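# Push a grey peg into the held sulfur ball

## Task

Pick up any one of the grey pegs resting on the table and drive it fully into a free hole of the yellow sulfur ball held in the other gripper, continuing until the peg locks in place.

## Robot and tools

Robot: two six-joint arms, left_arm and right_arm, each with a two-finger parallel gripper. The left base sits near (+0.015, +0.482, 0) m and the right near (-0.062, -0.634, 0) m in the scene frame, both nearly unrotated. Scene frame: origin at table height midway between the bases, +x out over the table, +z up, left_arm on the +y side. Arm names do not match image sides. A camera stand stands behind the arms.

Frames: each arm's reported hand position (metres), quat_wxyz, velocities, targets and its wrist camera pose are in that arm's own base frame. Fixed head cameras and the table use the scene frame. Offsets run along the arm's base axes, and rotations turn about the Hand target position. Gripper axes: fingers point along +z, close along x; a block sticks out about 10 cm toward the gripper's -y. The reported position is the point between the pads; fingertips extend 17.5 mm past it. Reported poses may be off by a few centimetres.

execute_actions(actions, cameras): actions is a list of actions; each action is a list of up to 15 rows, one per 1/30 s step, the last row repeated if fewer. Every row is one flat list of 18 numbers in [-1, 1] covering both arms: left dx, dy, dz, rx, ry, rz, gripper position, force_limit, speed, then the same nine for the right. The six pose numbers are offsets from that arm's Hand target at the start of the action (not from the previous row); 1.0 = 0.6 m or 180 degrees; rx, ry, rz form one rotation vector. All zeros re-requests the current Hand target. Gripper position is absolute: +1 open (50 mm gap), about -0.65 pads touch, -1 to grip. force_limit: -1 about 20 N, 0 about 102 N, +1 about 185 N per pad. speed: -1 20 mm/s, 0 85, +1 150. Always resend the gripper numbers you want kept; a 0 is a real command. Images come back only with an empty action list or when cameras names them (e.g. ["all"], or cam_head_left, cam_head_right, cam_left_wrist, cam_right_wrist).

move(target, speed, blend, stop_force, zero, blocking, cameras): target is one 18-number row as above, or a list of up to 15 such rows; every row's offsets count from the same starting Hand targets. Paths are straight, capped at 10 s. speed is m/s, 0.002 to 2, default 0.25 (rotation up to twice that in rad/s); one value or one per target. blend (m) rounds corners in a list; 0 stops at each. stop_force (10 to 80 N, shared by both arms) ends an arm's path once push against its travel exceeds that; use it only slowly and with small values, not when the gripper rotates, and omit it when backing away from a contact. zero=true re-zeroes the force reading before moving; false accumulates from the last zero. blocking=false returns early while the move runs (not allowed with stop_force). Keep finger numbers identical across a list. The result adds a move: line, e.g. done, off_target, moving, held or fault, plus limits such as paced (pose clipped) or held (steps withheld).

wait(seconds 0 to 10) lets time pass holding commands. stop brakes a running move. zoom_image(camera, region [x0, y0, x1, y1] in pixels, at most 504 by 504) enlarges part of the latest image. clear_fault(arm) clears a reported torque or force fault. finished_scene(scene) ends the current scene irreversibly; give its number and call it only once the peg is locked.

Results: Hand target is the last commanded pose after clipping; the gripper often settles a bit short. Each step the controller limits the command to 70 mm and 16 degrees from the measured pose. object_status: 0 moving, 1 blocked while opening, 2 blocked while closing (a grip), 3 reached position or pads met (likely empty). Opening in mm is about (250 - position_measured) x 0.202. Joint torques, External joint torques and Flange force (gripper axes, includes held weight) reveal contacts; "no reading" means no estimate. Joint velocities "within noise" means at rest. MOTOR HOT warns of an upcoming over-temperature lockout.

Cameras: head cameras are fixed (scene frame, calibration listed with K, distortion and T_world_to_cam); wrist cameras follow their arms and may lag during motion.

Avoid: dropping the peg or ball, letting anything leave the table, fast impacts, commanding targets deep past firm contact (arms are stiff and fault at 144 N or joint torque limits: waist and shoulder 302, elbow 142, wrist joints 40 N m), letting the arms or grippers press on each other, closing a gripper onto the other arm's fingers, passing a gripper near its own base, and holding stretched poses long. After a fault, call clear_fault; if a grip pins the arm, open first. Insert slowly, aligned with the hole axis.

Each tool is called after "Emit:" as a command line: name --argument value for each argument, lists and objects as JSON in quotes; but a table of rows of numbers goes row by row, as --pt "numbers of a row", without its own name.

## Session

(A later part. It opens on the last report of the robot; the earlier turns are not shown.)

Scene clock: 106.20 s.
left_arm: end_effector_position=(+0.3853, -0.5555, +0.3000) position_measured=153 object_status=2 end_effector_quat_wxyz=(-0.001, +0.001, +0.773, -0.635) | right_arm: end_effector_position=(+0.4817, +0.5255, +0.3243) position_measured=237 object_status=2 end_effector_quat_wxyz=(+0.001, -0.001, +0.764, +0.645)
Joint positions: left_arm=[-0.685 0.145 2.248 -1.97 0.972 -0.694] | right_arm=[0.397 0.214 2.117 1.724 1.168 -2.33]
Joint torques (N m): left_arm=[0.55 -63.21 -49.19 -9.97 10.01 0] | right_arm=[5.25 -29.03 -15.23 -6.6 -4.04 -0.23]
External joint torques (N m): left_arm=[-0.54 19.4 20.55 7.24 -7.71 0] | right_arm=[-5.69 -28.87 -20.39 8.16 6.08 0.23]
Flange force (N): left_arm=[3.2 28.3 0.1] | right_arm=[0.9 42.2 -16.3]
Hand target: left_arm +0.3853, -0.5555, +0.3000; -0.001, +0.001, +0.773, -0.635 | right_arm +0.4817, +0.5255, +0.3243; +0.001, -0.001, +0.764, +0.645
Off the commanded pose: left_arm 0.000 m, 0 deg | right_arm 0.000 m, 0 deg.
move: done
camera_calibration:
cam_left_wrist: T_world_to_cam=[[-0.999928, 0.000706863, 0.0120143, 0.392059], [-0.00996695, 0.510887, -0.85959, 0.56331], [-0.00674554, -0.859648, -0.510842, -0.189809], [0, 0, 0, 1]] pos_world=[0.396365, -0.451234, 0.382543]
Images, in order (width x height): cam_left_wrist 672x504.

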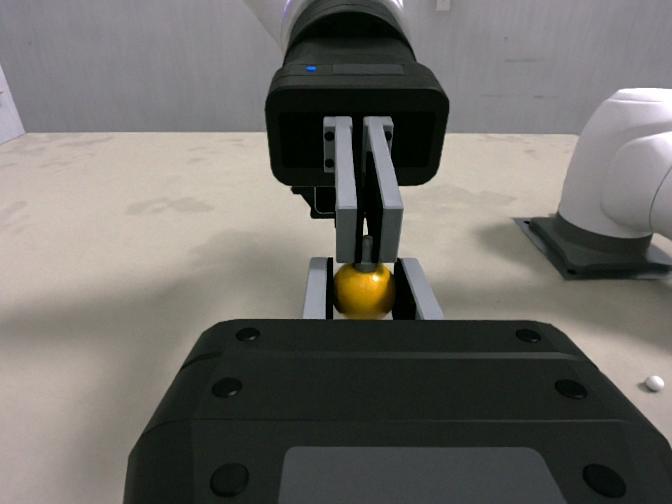

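Emit:
move --target '[0,0,0,0,0,0,-1,0,-1,0,0.003,0.035,0.0167,0,0,-1,-0.3,-1]' --speed 0.03 --cameras '["cam_left_wrist","cam_right_wrist"]'

Emit:
zoom_image --camera "cam_left_wrist" --region '[330, 200, 400, 280]'

Emit:
zoom_image --camera "cam_right_wrist" --region '[330, 205, 400, 275]'

Scene clock: 110.23 s.
left_arm: end_effector_position=(+0.3853, -0.5555, +0.3000) position_measured=153 object_status=2 end_effector_quat_wxyz=(-0.001, +0.001, +0.773, -0.635) | right_arm: end_effector_position=(+0.4817, +0.5273, +0.3453) position_measured=237 object_status=2 end_effector_quat_wxyz=(+0.001, -0.001, +0.747, +0.665)
Joint positions: left_arm=[-0.685 0.145 2.248 -1.97 0.972 -0.694] | right_arm=[0.396 0.206 2.113 1.76 1.202 -2.333]
Joint torques (N m): left_arm=[-1.68 -41.01 -26.29 -3.07 2.46 0.09] | right_arm=[0.36 -52.98 -36.3 1.57 2.62 -0.15]
External joint torques (N m): left_arm=[1.77 -2.65 -2.3 0.35 -0.17 -0.09] | right_arm=[-0.21 -4.21 0.51 -0.16 -0.55 0.15]
Flange force (N): left_arm=[-3.0 -5.9 -4.3] | right_arm=[5.9 5.3 -3.5]
Hand target: left_arm +0.3853, -0.5555, +0.3000; -0.001, +0.001, +0.773, -0.635 | right_arm +0.4817, +0.5273, +0.3453; +0.001, -0.001, +0.747, +0.665
Off the commanded pose: left_arm 0.000 m, 0 deg | right_arm 0.000 m, 0 deg.
move: done
camera_calibration:
cam_left_wrist: T_world_to_cam=[[-0.999927, 0.000568659, 0.0120486, 0.391984], [-0.0100668, 0.510929, -0.859564, 0.563359], [-0.0066448, -0.859623, -0.510886, -0.189821], [0, 0, 0, 1]] pos_world=[0.396365, -0.451234, 0.382543]
cam_right_wrist: T_world_to_cam=[[-0.999782, -0.00928486, -0.0187137, 0.503513], [-0.0162837, -0.214786, 0.976525, -0.193472], [-0.0130863, 0.976617, 0.214588, -0.45491], [0, 0, 0, 1]] pos_world=[0.494299, 0.407392, 0.295971]
Images, in order (width x height): cam_left_wrist 672x504, cam_right_wrist 672x504.

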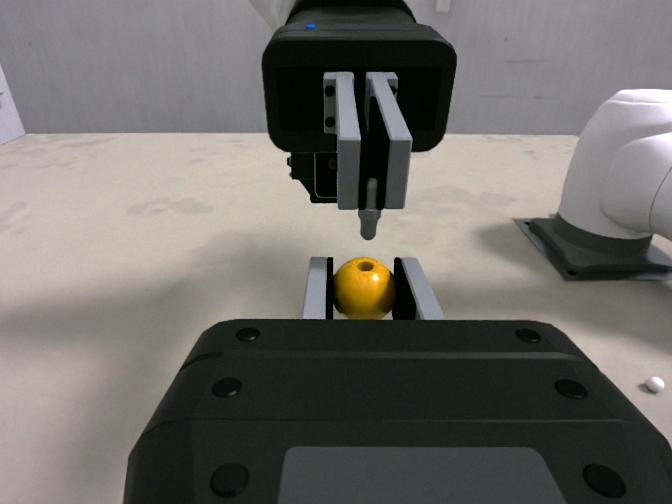

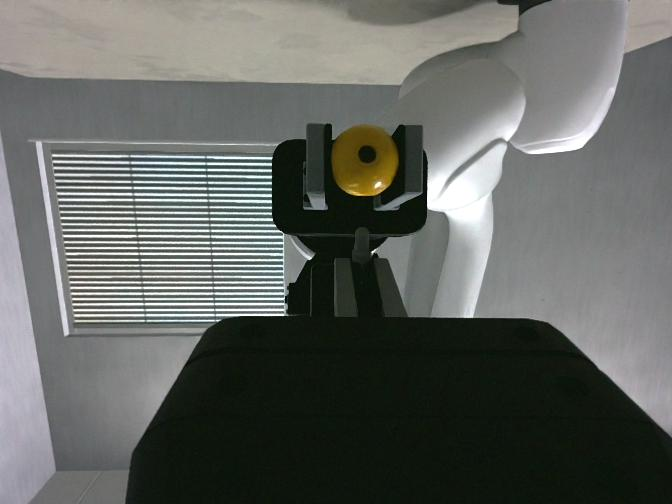

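Scaled by 6.300 from the camera's 672x504 image, which has a finer 960x720 frame.

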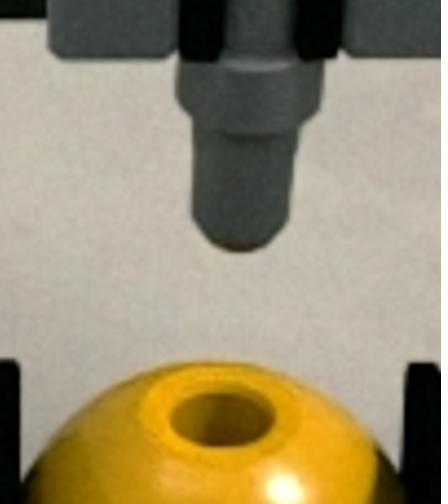

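Scaled by 7.200 from the camera's 672x504 image, which has a finer 960x720 frame.

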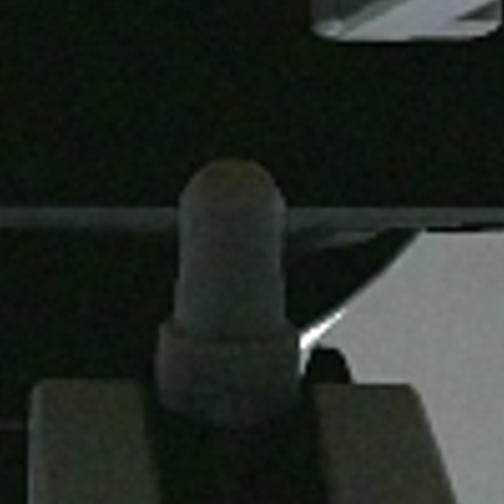

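Emit:
zoom_image --camera "cam_left_wrist" --region '[355, 205, 385, 245]'

Emit:
zoom_image --camera "cam_left_wrist" --region '[340, 250, 390, 290]'

Emit:
zoom_image --camera "cam_right_wrist" --region '[345, 220, 380, 265]'

Scaled by 12.600 from the camera's 672x504 image, which has a finer 960x720 frame.

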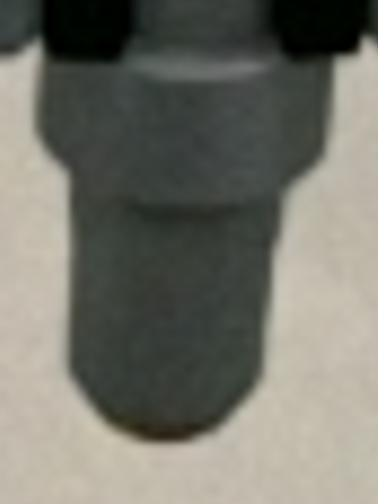

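Scaled by 10.080 from the camera's 672x504 image, which has a finer 960x720 frame.

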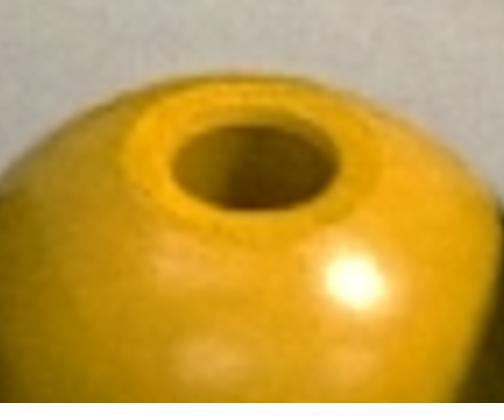

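Scaled by 11.200 from the camera's 672x504 image, which has a finer 960x720 frame.

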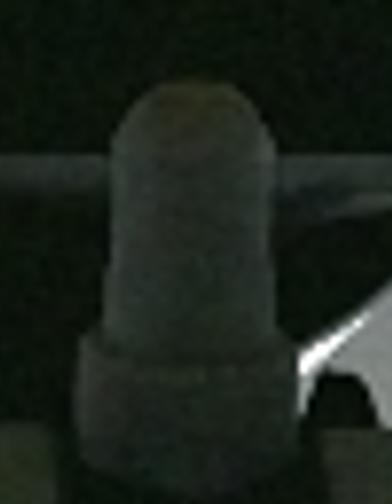

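Emit:
move --pt "0 0 0 0 0 0 -1 0 -1 0 -0.0012 -0.010 0 0 0 -1 -0.3 -1" --pt "0 0 0 0 0 0 -1 0 -1 0 -0.0045 -0.033 0 0 0 -1 -0.3 -1" --speed 0.02

Emit:
move --target '[0,0,0,0,0,0,-1,0,-1,0,0,0,0,0,0,-0.3,-0.3,-0.5]' --cameras '["cam_left_wrist"]'

Emit:
zoom_image --camera "cam_left_wrist" --region '[330, 215, 400, 285]'

Scene clock: 117.13 s.
left_arm: end_effector_position=(+0.3852, -0.5554, +0.2999) position_measured=153 object_status=2 end_effector_quat_wxyz=(-0.001, +0.001, +0.773, -0.635) | right_arm: end_effector_position=(+0.4817, +0.5246, +0.3256) position_measured=237 object_status=2 end_effector_quat_wxyz=(+0.001, -0.001, +0.747, +0.665)
Joint positions: left_arm=[-0.685 0.145 2.248 -1.97 0.972 -0.694] | right_arm=[0.391 0.23 2.13 1.772 1.214 -2.375]
Joint torques (N m): left_arm=[0.73 -44.87 -31.97 -5.1 3.12 0.12] | right_arm=[3.3 -50.84 -30.14 -0.82 2.01 -0.26]
External joint torques (N m): left_arm=[-0.76 1.08 3.36 2.37 -0.83 -0.12] | right_arm=[-3.08 -8.37 -4.73 2.16 0.17 0.26]
Flange force (N): left_arm=[1.8 0.5 -3.6] | right_arm=[1.4 12.9 -5.6]
Hand target: left_arm +0.3853, -0.5555, +0.3000; -0.001, +0.001, +0.773, -0.635 | right_arm +0.4817, +0.5246, +0.3255; +0.001, -0.001, +0.747, +0.665
Off the commanded pose: left_arm 0.000 m, 0 deg | right_arm 0.000 m, 0 deg.
move: done

Scene clock: 117.63 s.
left_arm: end_effector_position=(+0.3853, -0.5555, +0.3000) position_measured=153 object_status=2 end_effector_quat_wxyz=(-0.001, +0.001, +0.773, -0.635) | right_arm: end_effector_position=(+0.4816, +0.5246, +0.3254) position_measured=198 object_status=3 end_effector_quat_wxyz=(+0.001, -0.001, +0.747, +0.665)
Joint positions: left_arm=[-0.685 0.145 2.248 -1.97 0.972 -0.694] | right_arm=[0.391 0.23 2.13 1.772 1.214 -2.375]
Joint torques (N m): left_arm=[-1.99 -41.04 -26.3 -3.01 2.47 0.1] | right_arm=[0.31 -54.7 -35.37 1.52 2.46 -0.14]
External joint torques (N m): left_arm=[1.98 -2.6 -2.29 0.29 -0.17 -0.1] | right_arm=[-0.13 -4.71 0.47 -0.18 -0.28 0.14]
Flange force (N): left_arm=[-3.3 -5.7 -4.5] | right_arm=[6.3 6.2 -4.0]
Hand target: left_arm +0.3853, -0.5555, +0.3000; -0.001, +0.001, +0.773, -0.635 | right_arm +0.4817, +0.5246, +0.3255; +0.001, -0.001, +0.747, +0.665
Off the commanded pose: left_arm 0.000 m, 0 deg | right_arm 0.000 m, 0 deg.
move: done
camera_calibration:
cam_left_wrist: T_world_to_cam=[[-0.999927, 0.000569699, 0.0120486, 0.392084], [-0.0100666, 0.510885, -0.85959, 0.56335], [-0.00664516, -0.859649, -0.510842, -0.189849], [0, 0, 0, 1]] pos_world=[0.396465, -0.451234, 0.382543]
Images, in order (width x height): cam_left_wrist 672x504.

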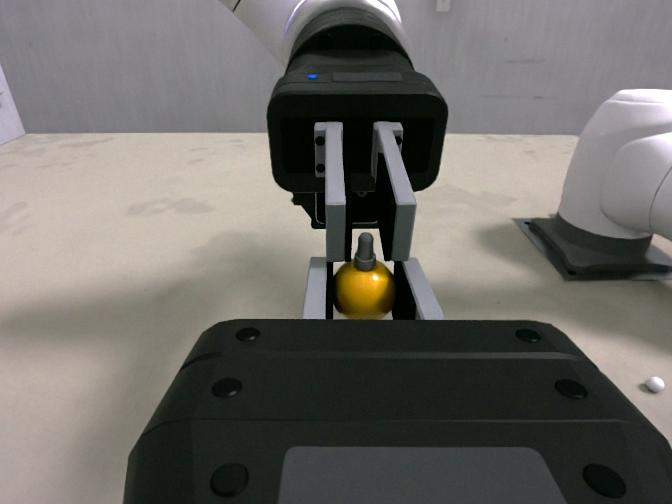

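Scaled by 7.200 from the camera's 672x504 image, which has a finer 960x720 frame.

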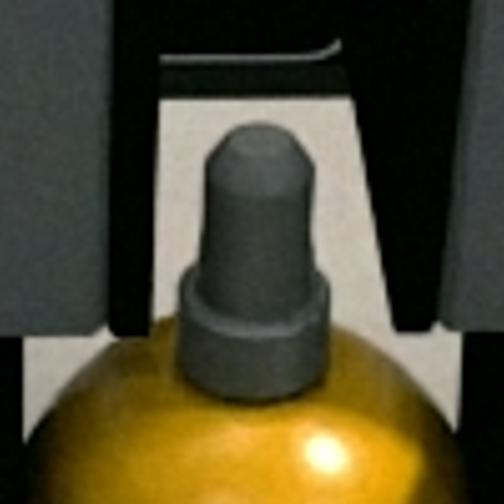

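Emit:
zoom_image --camera "cam_left_wrist" --region '[350, 230, 382, 275]'

Scaled by 11.200 from the camera's 672x504 image, which has a finer 960x720 frame.

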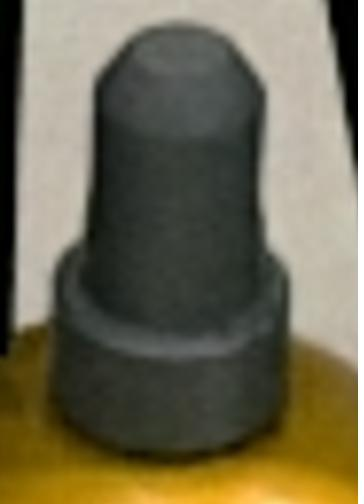

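Emit:
move --target '[0,0,0,0,0,0,-1,0,-1,0,0.0027,0.0235,0,0,0,-0.3,-0.3,-0.5]' --speed 0.05

Emit:
move --target '[0,0,0,0,0,0,-1,0,-1,0,0,0,0,0,0,-0.7,-1,-0.5]' --cameras '["cam_left_wrist","cam_right_wrist"]'

Emit:
zoom_image --camera "cam_left_wrist" --region '[330, 205, 400, 275]'

Emit:
zoom_image --camera "cam_right_wrist" --region '[330, 135, 400, 275]'

Scene clock: 120.00 s.
left_arm: end_effector_position=(+0.3853, -0.5555, +0.3000) position_measured=153 object_status=2 end_effector_quat_wxyz=(-0.001, +0.001, +0.773, -0.635) | right_arm: end_effector_position=(+0.4817, +0.5262, +0.3396) position_measured=198 object_status=3 end_effector_quat_wxyz=(+0.001, -0.001, +0.747, +0.665)
Joint positions: left_arm=[-0.685 0.145 2.248 -1.97 0.972 -0.694] | right_arm=[0.394 0.213 2.118 1.763 1.206 -2.345]
Joint torques (N m): left_arm=[-1.59 -41.36 -26.34 -3.07 2.47 0.14] | right_arm=[0.4 -52.94 -35.76 1.57 2.44 -0.11]
External joint torques (N m): left_arm=[1.56 -2.78 -2.41 0.33 -0.15 -0.13] | right_arm=[-0.56 -4.96 0.15 -0.14 -0.34 0.11]
Flange force (N): left_arm=[-2.8 -6.3 -4.0] | right_arm=[5.9 6.3 -4.6]
Hand target: left_arm +0.3853, -0.5555, +0.3000; -0.001, +0.001, +0.773, -0.635 | right_arm +0.4817, +0.5262, +0.3396; +0.001, -0.001, +0.747, +0.665
Off the commanded pose: left_arm 0.000 m, 0 deg | right_arm 0.000 m, 0 deg.
move: done

Scene clock: 120.50 s.
left_arm: end_effector_position=(+0.3853, -0.5555, +0.3000) position_measured=153 object_status=2 end_effector_quat_wxyz=(-0.001, +0.001, +0.773, -0.635) | right_arm: end_effector_position=(+0.4817, +0.5262, +0.3396) position_measured=250 object_status=3 end_effector_quat_wxyz=(+0.001, -0.001, +0.747, +0.665)
Joint positions: left_arm=[-0.685 0.145 2.248 -1.97 0.972 -0.694] | right_arm=[0.394 0.213 2.118 1.763 1.206 -2.345]
Joint torques (N m): left_arm=[-1.64 -40.87 -26.3 -3.04 2.43 0.09] | right_arm=[-0.21 -52.82 -35.86 1.62 2.43 -0.09]
External joint torques (N m): left_arm=[1.72 -2.7 -2.25 0.32 -0.14 -0.09] | right_arm=[-0.04 -5.33 0.19 -0.18 -0.33 0.09]
Flange force (N): left_arm=[-2.8 -5.9 -4.3] | right_arm=[6.8 6.8 -4.1]
Hand target: left_arm +0.3853, -0.5555, +0.3000; -0.001, +0.001, +0.773, -0.635 | right_arm +0.4817, +0.5262, +0.3396; +0.001, -0.001, +0.747, +0.665
Off the commanded pose: left_arm 0.000 m, 0 deg | right_arm 0.000 m, 0 deg.
move: done
camera_calibration:
cam_left_wrist: T_world_to_cam=[[-0.999927, 0.000654424, 0.0121001, 0.392002], [-0.0100671, 0.51093, -0.859563, 0.563359], [-0.0067448, -0.859622, -0.510886, -0.189781], [0, 0, 0, 1]] pos_world=[0.396365, -0.451234, 0.382543]
cam_right_wrist: T_world_to_cam=[[-0.999782, -0.00928486, -0.0187137, 0.503396], [-0.0162837, -0.214786, 0.976525, -0.188142], [-0.0130863, 0.976617, 0.214588, -0.452612], [0, 0, 0, 1]] pos_world=[0.494299, 0.406292, 0.290271]
Images, in order (width x height): cam_left_wrist 672x504, cam_right_wrist 672x504.

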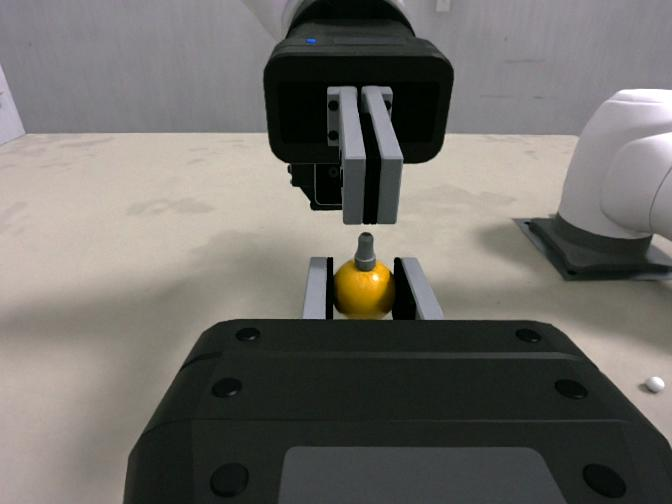

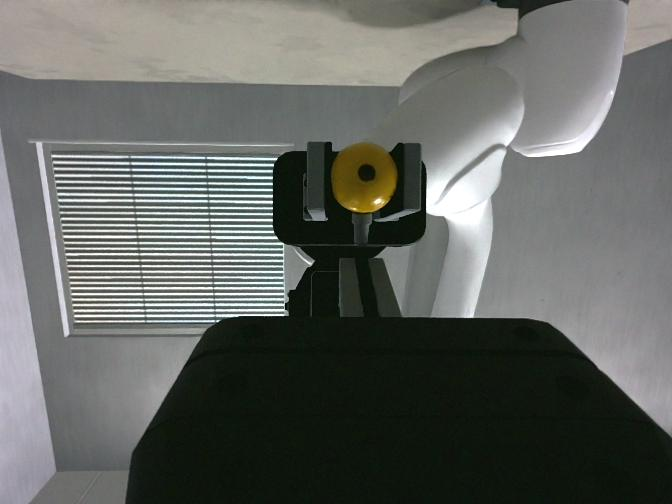

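Scaled by 7.200 from the camera's 672x504 image, which has a finer 960x720 frame.

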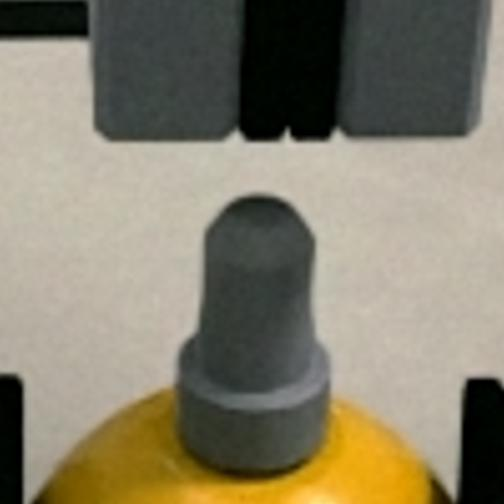

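Scaled by 3.600 from the camera's 672x504 image, which has a finer 960x720 frame.

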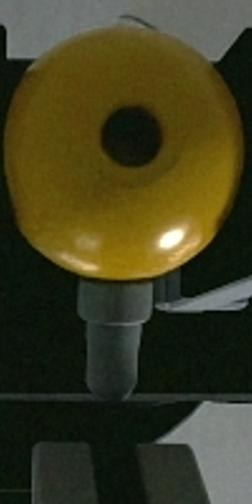

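Emit:
move --pt "0 0 0 0 0 0 -1 0 -1 0 0.0083 -0.001 0 0 0 -0.7 -1 -0.5" --speed 0.03

Emit:
move --target '[0,0,0,0,0,0,-1,0,-1,0,-0.0015,-0.0132,0,0,0,-0.7,-1,-0.5]' --speed 0.005 --stop_force 40 --cameras '["cam_left_wrist","cam_right_wrist"]'

Emit:
zoom_image --camera "cam_left_wrist" --region '[330, 215, 400, 285]'

Emit:
zoom_image --camera "cam_right_wrist" --region '[330, 155, 400, 295]'

Scene clock: 123.23 s.
left_arm: end_effector_position=(+0.3853, -0.5555, +0.3000) position_measured=153 object_status=2 end_effector_quat_wxyz=(-0.001, +0.001, +0.773, -0.635) | right_arm: end_effector_position=(+0.4817, +0.5312, +0.3390) position_measured=250 object_status=3 end_effector_quat_wxyz=(+0.001, -0.001, +0.747, +0.665)
Joint positions: left_arm=[-0.685 0.145 2.248 -1.97 0.972 -0.694] | right_arm=[0.403 0.216 2.115 1.769 1.2 -2.347]
Joint torques (N m): left_arm=[-1.78 -40.92 -26.25 -3.06 2.46 0.1] | right_arm=[0.77 -53.44 -35.86 1.63 2.39 -0.12]
External joint torques (N m): left_arm=[1.74 -2.86 -2.51 0.32 -0.16 -0.09] | right_arm=[-0.75 -4.84 0.17 -0.24 -0.28 0.12]
Flange force (N): left_arm=[-3.0 -6.4 -4.3] | right_arm=[5.5 6.2 -5.1]
Hand target: left_arm +0.3853, -0.5555, +0.3000; -0.001, +0.001, +0.773, -0.635 | right_arm +0.4817, +0.5312, +0.3390; +0.001, -0.001, +0.747, +0.665
Off the commanded pose: left_arm 0.000 m, 0 deg | right_arm 0.000 m, 0 deg.
move: done

Scene clock: 125.80 s.
left_arm: end_effector_position=(+0.3853, -0.5555, +0.3000) position_measured=153 object_status=2 end_effector_quat_wxyz=(-0.001, +0.001, +0.773, -0.635) | right_arm: end_effector_position=(+0.4817, +0.5303, +0.3311) position_measured=250 object_status=3 end_effector_quat_wxyz=(+0.001, -0.001, +0.747, +0.665)
Joint positions: left_arm=[-0.685 0.145 2.248 -1.97 0.972 -0.694] | right_arm=[0.401 0.226 2.121 1.775 1.204 -2.364]
Joint torques (N m): left_arm=[-1.75 -65.27 -46.01 -8.52 11.73 0.13] | right_arm=[-1.75 -28.55 -16.61 -5.53 -6.28 -0.07]
External joint torques (N m): left_arm=[1.77 21.37 17.43 5.8 -9.43 -0.13] | right_arm=[1.57 -30.51 -18.64 6.9 8.42 0.07]
Flange force (N): left_arm=[-3.5 28.2 4.9] | right_arm=[8.8 44.6 -7.9]
Hand target: left_arm +0.3853, -0.5555, +0.3000; -0.001, +0.001, +0.773, -0.635 | right_arm +0.4817, +0.5303, +0.3311; +0.001, -0.001, +0.747, +0.665
Off the commanded pose: left_arm 0.000 m, 0 deg | right_arm 0.000 m, 0 deg.
move: done
camera_calibration:
cam_left_wrist: T_world_to_cam=[[-0.999927, 0.000654347, 0.0121002, 0.392002], [-0.0100673, 0.51093, -0.859563, 0.563359], [-0.0067448, -0.859622, -0.510886, -0.189781], [0, 0, 0, 1]] pos_world=[0.396365, -0.451234, 0.382543]
cam_right_wrist: T_world_to_cam=[[-0.999782, -0.00928339, -0.0187145, 0.503275], [-0.0162832, -0.214903, 0.9765, -0.178906], [-0.013087, 0.976591, 0.214705, -0.454815], [0, 0, 0, 1]] pos_world=[0.494299, 0.410393, 0.281771]
Images, in order (width x height): cam_left_wrist 672x504, cam_right_wrist 672x504.

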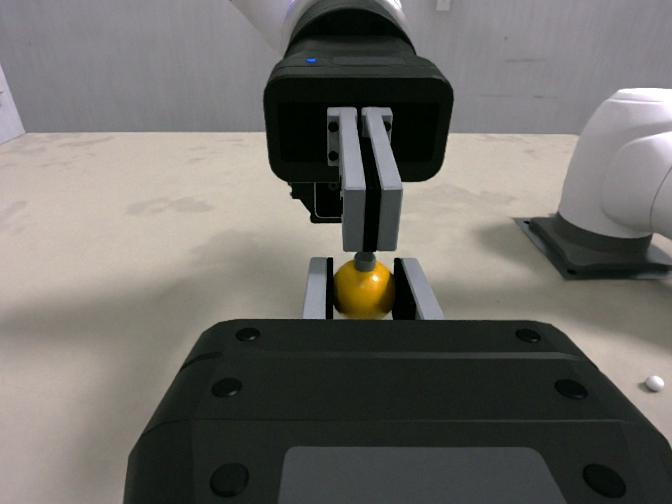

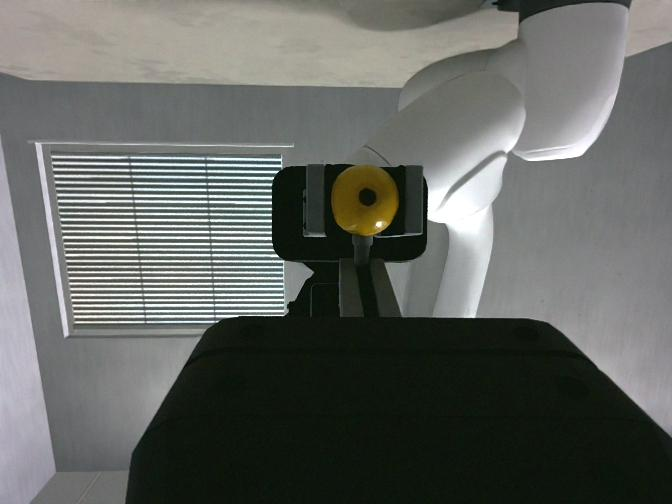

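Scaled by 7.200 from the camera's 672x504 image, which has a finer 960x720 frame.

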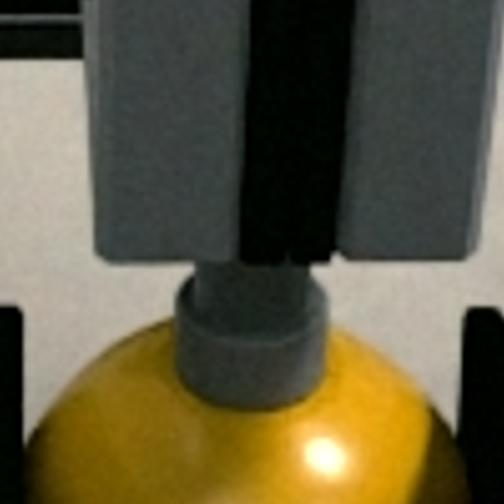

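Scaled by 3.600 from the camera's 672x504 image, which has a finer 960x720 frame.

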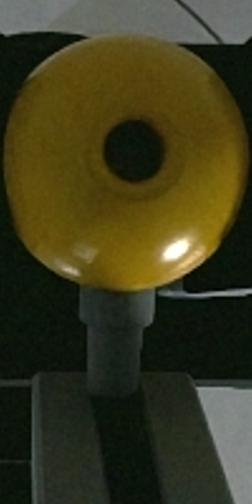

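Emit:
move --target '[0,0,0,0,0,0,-1,0,-1,0,-0.0005,-0.0043,0,0,0,-0.7,-1,-0.5]' --speed 0.005 --stop_force 50 --cameras '["cam_left_wrist","cam_right_wrist"]'

Emit:
zoom_image --camera "cam_left_wrist" --region '[330, 215, 400, 285]'

Emit:
zoom_image --camera "cam_right_wrist" --region '[330, 155, 400, 295]'

Scene clock: 127.33 s.
left_arm: end_effector_position=(+0.3853, -0.5555, +0.2999) position_measured=153 object_status=2 end_effector_quat_wxyz=(-0.001, +0.001, +0.773, -0.635) | right_arm: end_effector_position=(+0.4817, +0.5300, +0.3286) position_measured=250 object_status=3 end_effector_quat_wxyz=(+0.001, -0.001, +0.747, +0.665)
Joint positions: left_arm=[-0.685 0.145 2.248 -1.97 0.972 -0.694] | right_arm=[0.401 0.23 2.123 1.776 1.206 -2.369]
Joint torques (N m): left_arm=[-0.96 -97.43 -71.86 -16.01 23.8 0.27] | right_arm=[-3.95 4.93 9 -15.14 -17.67 -0.05]
External joint torques (N m): left_arm=[0.96 53.55 43.26 13.29 -21.5 -0.27] | right_arm=[4.02 -64.28 -44.11 16.48 19.83 0.05]
Flange force (N): left_arm=[-4.4 73.0 18.4] | right_arm=[11.5 95.8 -11.4]
Hand target: left_arm +0.3853, -0.5555, +0.3000; -0.001, +0.001, +0.773, -0.635 | right_arm +0.4817, +0.5300, +0.3286; +0.001, -0.001, +0.747, +0.665
Off the commanded pose: left_arm 0.000 m, 0 deg | right_arm 0.000 m, 0 deg.
move: contact (right_arm)
camera_calibration:
cam_left_wrist: T_world_to_cam=[[-0.999927, 0.000653601, 0.0121002, 0.392003], [-0.0100671, 0.511004, -0.85952, 0.56329], [-0.00674501, -0.859578, -0.510959, -0.189784], [0, 0, 0, 1]] pos_world=[0.396365, -0.451234, 0.382443]
cam_right_wrist: T_world_to_cam=[[-0.999782, -0.00928143, -0.0187151, 0.503224], [-0.0162829, -0.214998, 0.976479, -0.176485], [-0.0130868, 0.97657, 0.2148, -0.454003], [0, 0, 0, 1]] pos_world=[0.494299, 0.410093, 0.279271]
Images, in order (width x height): cam_left_wrist 672x504, cam_right_wrist 672x504.

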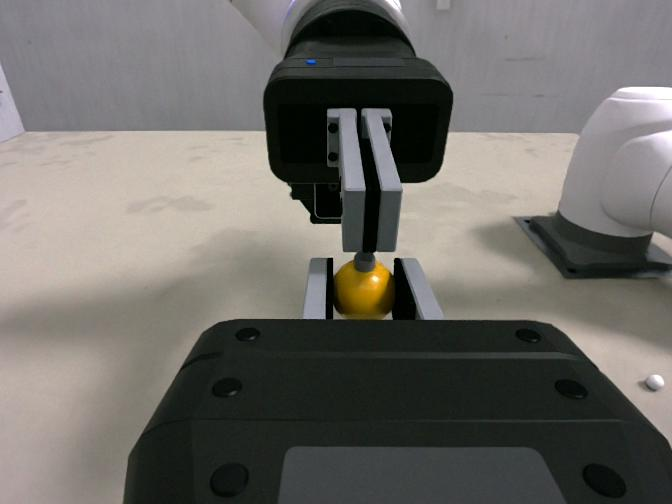

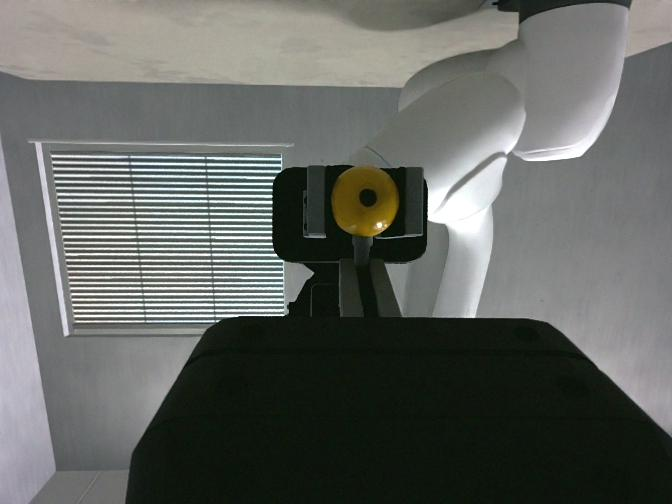

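Scaled by 7.200 from the camera's 672x504 image, which has a finer 960x720 frame.

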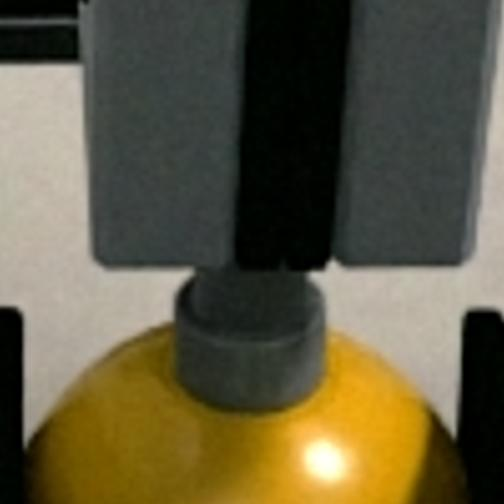

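Scaled by 3.600 from the camera's 672x504 image, which has a finer 960x720 frame.

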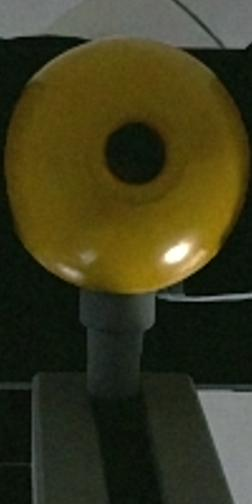

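Emit:
move --target '[0,0,0,0,0,0,-1,0,-1,0,-0.0063,0.0183,0,0,0,-0.7,-1,-0.5]' --speed 0.03 --cameras '["cam_left_wrist","cam_right_wrist"]'

Emit:
zoom_image --camera "cam_left_wrist" --region '[345, 225, 385, 285]'

Emit:
zoom_image --camera "cam_right_wrist" --region '[340, 195, 390, 260]'

Scene clock: 129.50 s.
left_arm: end_effector_position=(+0.3852, -0.5554, +0.3002) position_measured=153 object_status=2 end_effector_quat_wxyz=(-0.001, +0.001, +0.773, -0.635) | right_arm: end_effector_position=(+0.4817, +0.5262, +0.3395) position_measured=250 object_status=3 end_effector_quat_wxyz=(+0.001, -0.001, +0.747, +0.665)
Joint positions: left_arm=[-0.685 0.144 2.248 -1.97 0.972 -0.694] | right_arm=[0.394 0.213 2.118 1.763 1.206 -2.345]
Joint torques (N m): left_arm=[-1.89 -40.8 -26.04 -3.08 2.44 0.15] | right_arm=[0.27 -52.74 -35.66 1.65 2.46 -0.18]
External joint torques (N m): left_arm=[1.95 -3.12 -2.64 0.35 -0.13 -0.15] | right_arm=[0.01 -4.97 0.16 -0.27 -0.36 0.18]
Flange force (N): left_arm=[-3.3 -6.9 -4.9] | right_arm=[6.2 6.7 -3.8]
Hand target: left_arm +0.3853, -0.5555, +0.3000; -0.001, +0.001, +0.773, -0.635 | right_arm +0.4817, +0.5262, +0.3396; +0.001, -0.001, +0.747, +0.665
Off the commanded pose: left_arm 0.000 m, 0 deg | right_arm 0.000 m, 0 deg.
move: done
camera_calibration:
cam_left_wrist: T_world_to_cam=[[-0.999929, 0.000675064, 0.011877, 0.392096], [-0.00986665, 0.510695, -0.859705, 0.5634], [-0.00664587, -0.859762, -0.510652, -0.189871], [0, 0, 0, 1]] pos_world=[0.396365, -0.451234, 0.382743]
cam_right_wrist: T_world_to_cam=[[-0.999782, -0.00928143, -0.0187151, 0.503394], [-0.0162829, -0.214998, 0.976479, -0.187924], [-0.0130868, 0.97657, 0.2148, -0.452731], [0, 0, 0, 1]] pos_world=[0.494299, 0.406393, 0.290171]
Images, in order (width x height): cam_left_wrist 672x504, cam_right_wrist 672x504.

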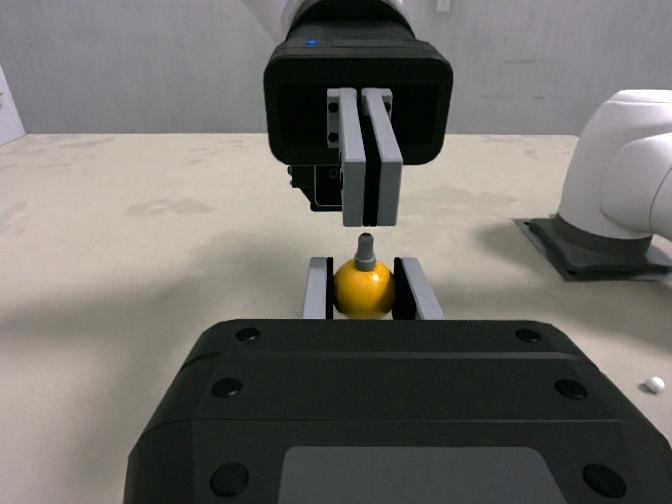

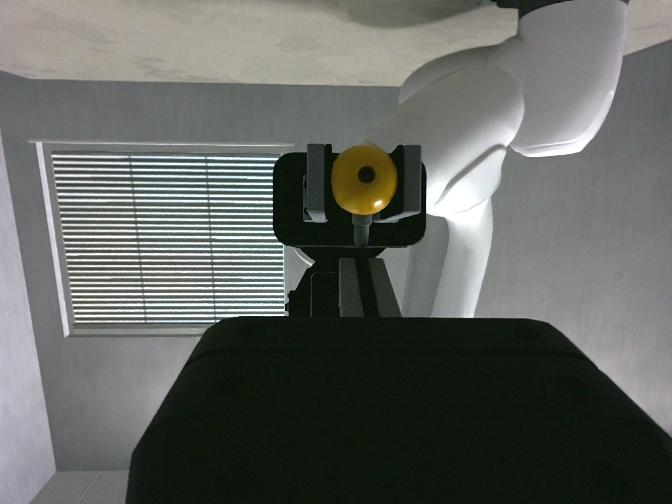

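Scaled by 8.400 from the camera's 672x504 image, which has a finer 960x720 frame.

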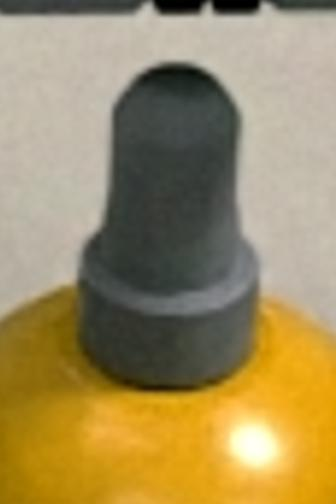

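Scaled by 7.754 from the camera's 672x504 image, which has a finer 960x720 frame.

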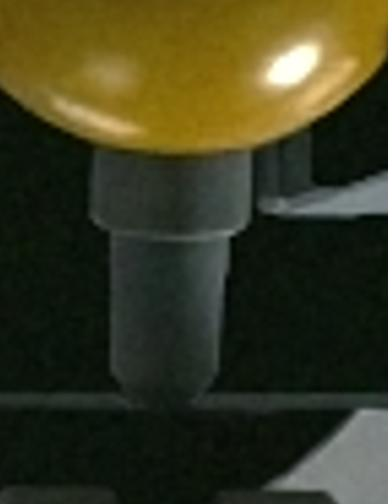

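Emit:
move --target '[0,0,0,0,0,0,-1,0,-1,0,0,0,0,0,0,-0.3,-0.3,-0.5]'

Emit:
move --target '[0,0,0,0,0,0,-1,0,-1,0,-0.0027,-0.0235,0,0,0,-0.3,-0.3,-0.5]' --speed 0.03

Emit:
move --target '[0,0,0,0,0,0,-1,0,-1,0,0,0,0,0,0,-1,0,-0.8]'

Emit:
move --target '[0,0,0,0,0,0,-1,0,-1,0,0.0006,0.005,0,0,0,-1,0,-0.8]' --speed 0.01 --cameras '["cam_left_wrist"]'

Emit:
zoom_image --camera "cam_left_wrist" --region '[330, 215, 400, 285]'

Scene clock: 131.80 s.
left_arm: end_effector_position=(+0.3853, -0.5555, +0.3000) position_measured=153 object_status=2 end_effector_quat_wxyz=(-0.001, +0.001, +0.773, -0.635) | right_arm: end_effector_position=(+0.4817, +0.5262, +0.3396) position_measured=198 object_status=3 end_effector_quat_wxyz=(+0.001, -0.001, +0.747, +0.665)
Joint positions: left_arm=[-0.685 0.145 2.248 -1.97 0.972 -0.694] | right_arm=[0.394 0.213 2.118 1.763 1.206 -2.345]
Joint torques (N m): left_arm=[-1.81 -41.1 -26.31 -3.04 2.4 0.11] | right_arm=[0.63 -53.04 -36.15 1.64 2.5 -0.17]
External joint torques (N m): left_arm=[1.94 -2.87 -2.28 0.32 -0.1 -0.11] | right_arm=[-0.71 -5.18 0.42 -0.21 -0.4 0.17]
Flange force (N): left_arm=[-3.0 -6.1 -4.9] | right_arm=[6.5 6.6 -5.3]
Hand target: left_arm +0.3853, -0.5555, +0.3000; -0.001, +0.001, +0.773, -0.635 | right_arm +0.4817, +0.5262, +0.3396; +0.001, -0.001, +0.747, +0.665
Off the commanded pose: left_arm 0.000 m, 0 deg | right_arm 0.000 m, 0 deg.
move: done

Scene clock: 132.60 s.
left_arm: end_effector_position=(+0.3853, -0.5555, +0.3000) position_measured=153 object_status=2 end_effector_quat_wxyz=(-0.001, +0.001, +0.773, -0.635) | right_arm: end_effector_position=(+0.4817, +0.5246, +0.3255) position_measured=198 object_status=3 end_effector_quat_wxyz=(+0.001, -0.001, +0.747, +0.665)
Joint positions: left_arm=[-0.685 0.145 2.248 -1.97 0.972 -0.694] | right_arm=[0.391 0.23 2.13 1.772 1.214 -2.376]
Joint torques (N m): left_arm=[-1.65 -41.23 -26.22 -3.05 2.41 0.07] | right_arm=[0.44 -54.48 -35.26 1.54 2.51 -0.23]
External joint torques (N m): left_arm=[1.63 -2.62 -2.49 0.31 -0.1 -0.07] | right_arm=[-0.48 -4.48 0.43 -0.19 -0.35 0.23]
Flange force (N): left_arm=[-3.1 -5.9 -3.9] | right_arm=[5.6 6.1 -4.4]
Hand target: left_arm +0.3853, -0.5555, +0.3000; -0.001, +0.001, +0.773, -0.635 | right_arm +0.4817, +0.5246, +0.3255; +0.001, -0.001, +0.747, +0.665
Off the commanded pose: left_arm 0.000 m, 0 deg | right_arm 0.000 m, 0 deg.
move: done

Scene clock: 133.10 s.
left_arm: end_effector_position=(+0.3852, -0.5554, +0.2999) position_measured=153 object_status=2 end_effector_quat_wxyz=(-0.001, +0.001, +0.773, -0.635) | right_arm: end_effector_position=(+0.4817, +0.5246, +0.3255) position_measured=236 object_status=2 end_effector_quat_wxyz=(+0.001, -0.001, +0.747, +0.665)
Joint positions: left_arm=[-0.685 0.145 2.248 -1.97 0.972 -0.694] | right_arm=[0.391 0.23 2.13 1.772 1.214 -2.376]
Joint torques (N m): left_arm=[2.11 -41.54 -28.62 -4.36 1.7 0.02] | right_arm=[2.92 -53.95 -31.84 0.09 3.27 -0.17]
External joint torques (N m): left_arm=[-2 -2.38 -0.1 1.62 0.6 -0.02] | right_arm=[-2.67 -5.58 -3.11 1.25 -1.09 0.17]
Flange force (N): left_arm=[2.6 -5.1 -2.5] | right_arm=[0.9 9.3 -3.6]
Hand target: left_arm +0.3853, -0.5555, +0.3000; -0.001, +0.001, +0.773, -0.635 | right_arm +0.4817, +0.5246, +0.3255; +0.001, -0.001, +0.747, +0.665
Off the commanded pose: left_arm 0.000 m, 0 deg | right_arm 0.000 m, 0 deg.
move: done

Scene clock: 133.80 s.
left_arm: end_effector_position=(+0.3853, -0.5555, +0.3000) position_measured=153 object_status=2 end_effector_quat_wxyz=(-0.001, +0.001, +0.773, -0.635) | right_arm: end_effector_position=(+0.4817, +0.5250, +0.3285) position_measured=236 object_status=2 end_effector_quat_wxyz=(+0.001, -0.001, +0.747, +0.665)
Joint positions: left_arm=[-0.685 0.145 2.248 -1.97 0.972 -0.694] | right_arm=[0.392 0.227 2.127 1.77 1.212 -2.369]
Joint torques (N m): left_arm=[-1.07 -40.22 -26.71 -3.38 1.78 0.12] | right_arm=[2.07 -55.08 -35.2 1.38 3.21 -0.05]
External joint torques (N m): left_arm=[1.23 -3.87 -2.1 0.63 0.52 -0.11] | right_arm=[-1.84 -3.92 0.23 -0.04 -1.05 0.05]
Flange force (N): left_arm=[-1.5 -7.1 -6.1] | right_arm=[4.2 5.1 -5.1]
Hand target: left_arm +0.3853, -0.5555, +0.3000; -0.001, +0.001, +0.773, -0.635 | right_arm +0.4817, +0.5250, +0.3285; +0.001, -0.001, +0.747, +0.665
Off the commanded pose: left_arm 0.000 m, 0 deg | right_arm 0.000 m, 0 deg.
move: done
camera_calibration:
cam_left_wrist: T_world_to_cam=[[-0.999927, 0.000569699, 0.0120486, 0.392084], [-0.0100666, 0.510885, -0.85959, 0.56335], [-0.00664516, -0.859649, -0.510842, -0.189849], [0, 0, 0, 1]] pos_world=[0.396465, -0.451234, 0.382543]
Images, in order (width x height): cam_left_wrist 672x504.

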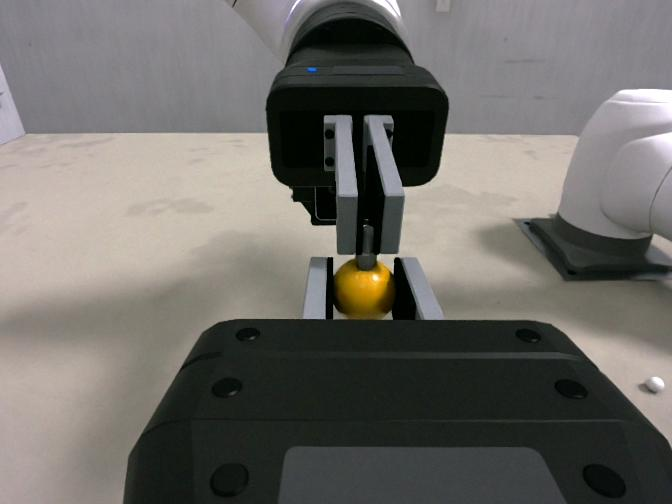

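Scaled by 7.200 from the camera's 672x504 image, which has a finer 960x720 frame.

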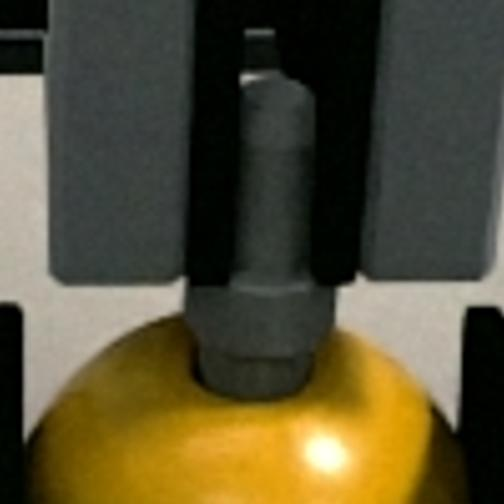

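Emit:
move --target '[0,0,0,0,0,0,-1,0,-1,0,-0.0014,-0.0122,0,0,0,-1,0,-0.8]' --speed 0.008 --stop_force 70 --cameras '["cam_left_wrist"]'

Emit:
zoom_image --camera "cam_left_wrist" --region '[330, 215, 400, 285]'

Scene clock: 137.57 s.
left_arm: end_effector_position=(+0.3853, -0.5555, +0.2998) position_measured=153 object_status=2 end_effector_quat_wxyz=(-0.001, +0.001, +0.773, -0.634) | right_arm: end_effector_position=(+0.4817, +0.5242, +0.3217) position_measured=236 object_status=2 end_effector_quat_wxyz=(+0.001, -0.001, +0.747, +0.665)
Joint positions: left_arm=[-0.685 0.145 2.248 -1.97 0.972 -0.694] | right_arm=[0.391 0.236 2.133 1.775 1.217 -2.384]
Joint torques (N m): left_arm=[4.31 -88.57 -65.39 -15.13 19.4 0.02] | right_arm=[-3.09 -5.22 5.25 -14.17 -14.15 -0.15]
External joint torques (N m): left_arm=[-4.23 44.61 36.74 12.4 -17.09 -0.01] | right_arm=[3.28 -54.33 -39.9 15.48 16.35 0.15]
Flange force (N): left_arm=[1.8 59.8 20.1] | right_arm=[6.1 83.7 -4.6]
Hand target: left_arm +0.3853, -0.5555, +0.3000; -0.001, +0.001, +0.773, -0.635 | right_arm +0.4817, +0.5242, +0.3217; +0.001, -0.001, +0.747, +0.665 (not the last commanded pose)
Off the commanded pose: left_arm 0.000 m, 0 deg | right_arm 0.001 m, 0 deg.
move: contact (right_arm)
camera_calibration:
cam_left_wrist: T_world_to_cam=[[-0.999926, 0.000600312, 0.0121861, 0.392047], [-0.0101672, 0.511121, -0.859449, 0.56327], [-0.00674448, -0.859509, -0.511076, -0.189759], [0, 0, 0, 1]] pos_world=[0.396465, -0.451234, 0.382343]
Images, in order (width x height): cam_left_wrist 672x504.

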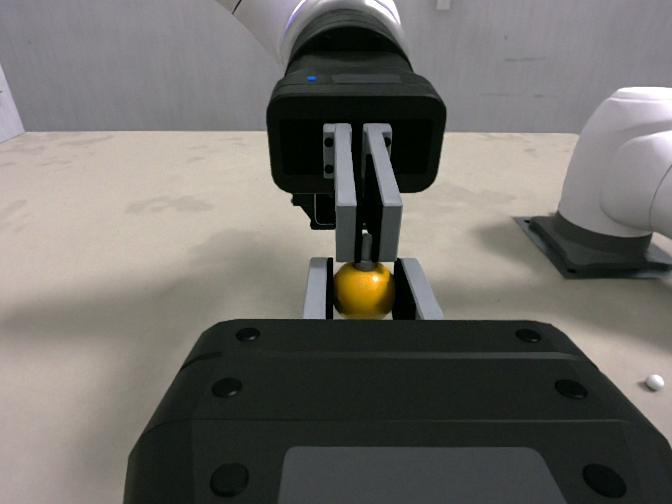

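Scaled by 7.200 from the camera's 672x504 image, which has a finer 960x720 frame.

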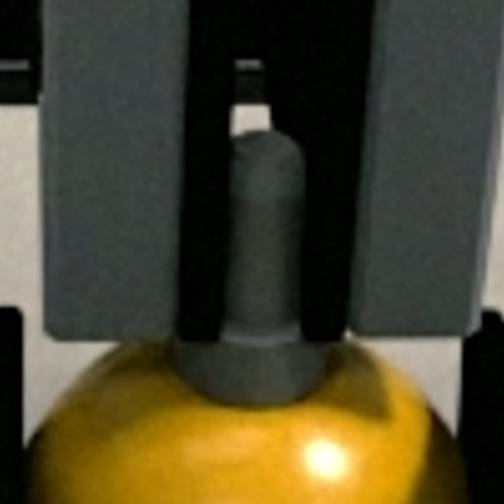

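Emit:
move --pt "0 0 0 0 0 0 -1 0 -1 0 -0.0013 -0.00076 0.0111 0 0 -1 0 -0.8" --pt "0 0 0 0 0 0 -1 0 -1 0 0.0013 0.00076 -0.0111 0 0 -1 0 -0.8" --pt "0 0 0 0 0 0 -1 0 -1 0.0012 0 0 0 0.011 -0.0013 -1 0 -0.8" --pt "0 0 0 0 0 0 -1 0 -1 -0.0012 0 0 0 -0.011 0.0013 -1 0 -0.8" --pt "0 0 0 0 0 0 -1 0 -1 0 0 0 0 0 0 -1 0 -0.8" --speed 0.025 --blend '[0.0005,0.0005,0.0005,0.0005,0]' --cameras '["cam_left_wrist"]'

Emit:
zoom_image --camera "cam_left_wrist" --region '[330, 215, 400, 285]'

Scene clock: 143.80 s.
left_arm: end_effector_position=(+0.3853, -0.5555, +0.3000) position_measured=153 object_status=2 end_effector_quat_wxyz=(-0.001, +0.001, +0.773, -0.635) | right_arm: end_effector_position=(+0.4817, +0.5242, +0.3217) position_measured=236 object_status=2 end_effector_quat_wxyz=(+0.001, -0.001, +0.747, +0.665)
Joint positions: left_arm=[-0.685 0.145 2.248 -1.97 0.972 -0.694] | right_arm=[0.391 0.236 2.133 1.775 1.217 -2.385]
Joint torques (N m): left_arm=[3.22 -91.3 -66.61 -15.22 20.6 0.1] | right_arm=[-4.96 -2.61 6.25 -14.29 -15.5 -0.03]
External joint torques (N m): left_arm=[-3.23 47.64 38.17 12.5 -18.31 -0.1] | right_arm=[5.15 -56.95 -40.95 15.61 17.69 0.02]
Flange force (N): left_arm=[-0.3 63.8 21.5] | right_arm=[8.4 87.2 -3.9]
Hand target: left_arm +0.3853, -0.5555, +0.3000; -0.001, +0.001, +0.773, -0.635 | right_arm +0.4817, +0.5242, +0.3217; +0.001, -0.001, +0.747, +0.665
Off the commanded pose: left_arm 0.000 m, 0 deg | right_arm 0.000 m, 0 deg.
move: done
camera_calibration:
cam_left_wrist: T_world_to_cam=[[-0.999928, 0.000705835, 0.0120143, 0.392059], [-0.00996716, 0.510931, -0.859564, 0.56332], [-0.00674519, -0.859622, -0.510887, -0.189781], [0, 0, 0, 1]] pos_world=[0.396365, -0.451234, 0.382543]
Images, in order (width x height): cam_left_wrist 672x504.

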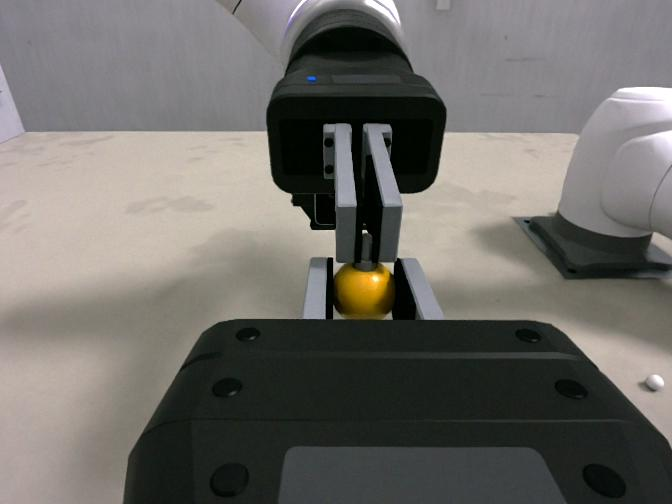

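Scaled by 7.200 from the camera's 672x504 image, which has a finer 960x720 frame.

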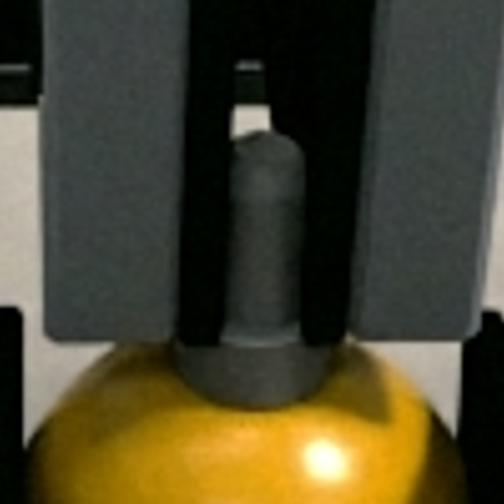

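Emit:
move --target '[0,0,0,0,0,0,-1,0,-1,0,0.0014,0.0117,0,0,0,-1,0,-0.8]' --speed 0.015 --cameras '["cam_left_wrist"]'

Emit:
zoom_image --camera "cam_left_wrist" --region '[330, 215, 400, 285]'

Scene clock: 144.83 s.
left_arm: end_effector_position=(+0.3853, -0.5555, +0.3001) position_measured=153 object_status=2 end_effector_quat_wxyz=(-0.001, +0.001, +0.773, -0.635) | right_arm: end_effector_position=(+0.4817, +0.5250, +0.3287) position_measured=236 object_status=2 end_effector_quat_wxyz=(+0.001, -0.001, +0.747, +0.665)
Joint positions: left_arm=[-0.685 0.145 2.248 -1.97 0.972 -0.694] | right_arm=[0.392 0.227 2.127 1.77 1.213 -2.369]
Joint torques (N m): left_arm=[-1.1 -39.76 -25.91 -3.33 1.84 0.06] | right_arm=[2.75 -53.45 -35.31 1.4 3.3 -0.15]
External joint torques (N m): left_arm=[1.03 -4.13 -2.77 0.59 0.47 -0.06] | right_arm=[-2.59 -5.51 0.24 -0.05 -1.14 0.15]
Flange force (N): left_arm=[-1.8 -8.1 -5.3] | right_arm=[5.6 7.2 -7.5]
Hand target: left_arm +0.3853, -0.5555, +0.3000; -0.001, +0.001, +0.773, -0.635 | right_arm +0.4817, +0.5250, +0.3287; +0.001, -0.001, +0.747, +0.665
Off the commanded pose: left_arm 0.000 m, 0 deg | right_arm 0.000 m, 0 deg.
move: done
camera_calibration:
cam_left_wrist: T_world_to_cam=[[-0.999929, 0.000675064, 0.011877, 0.392097], [-0.00986665, 0.510695, -0.859705, 0.563314], [-0.00664587, -0.859762, -0.510652, -0.189922], [0, 0, 0, 1]] pos_world=[0.396365, -0.451234, 0.382643]
Images, in order (width x height): cam_left_wrist 672x504.

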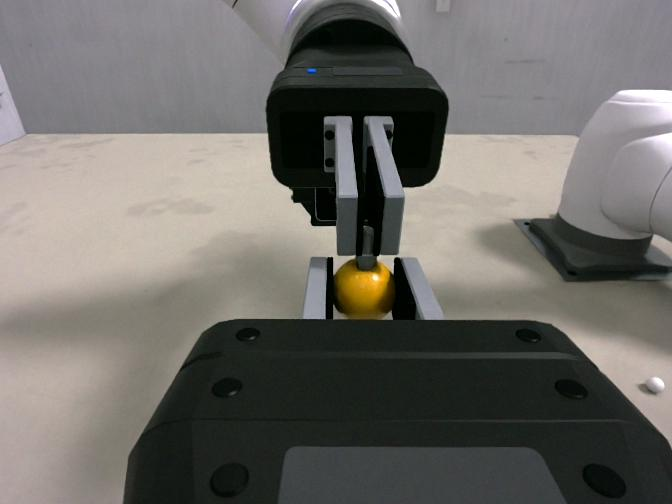

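Scaled by 7.200 from the camera's 672x504 image, which has a finer 960x720 frame.

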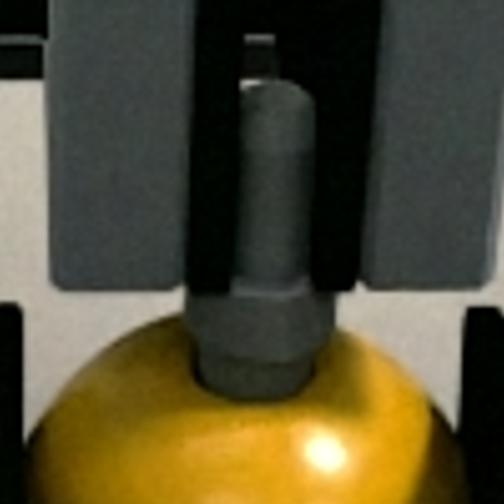

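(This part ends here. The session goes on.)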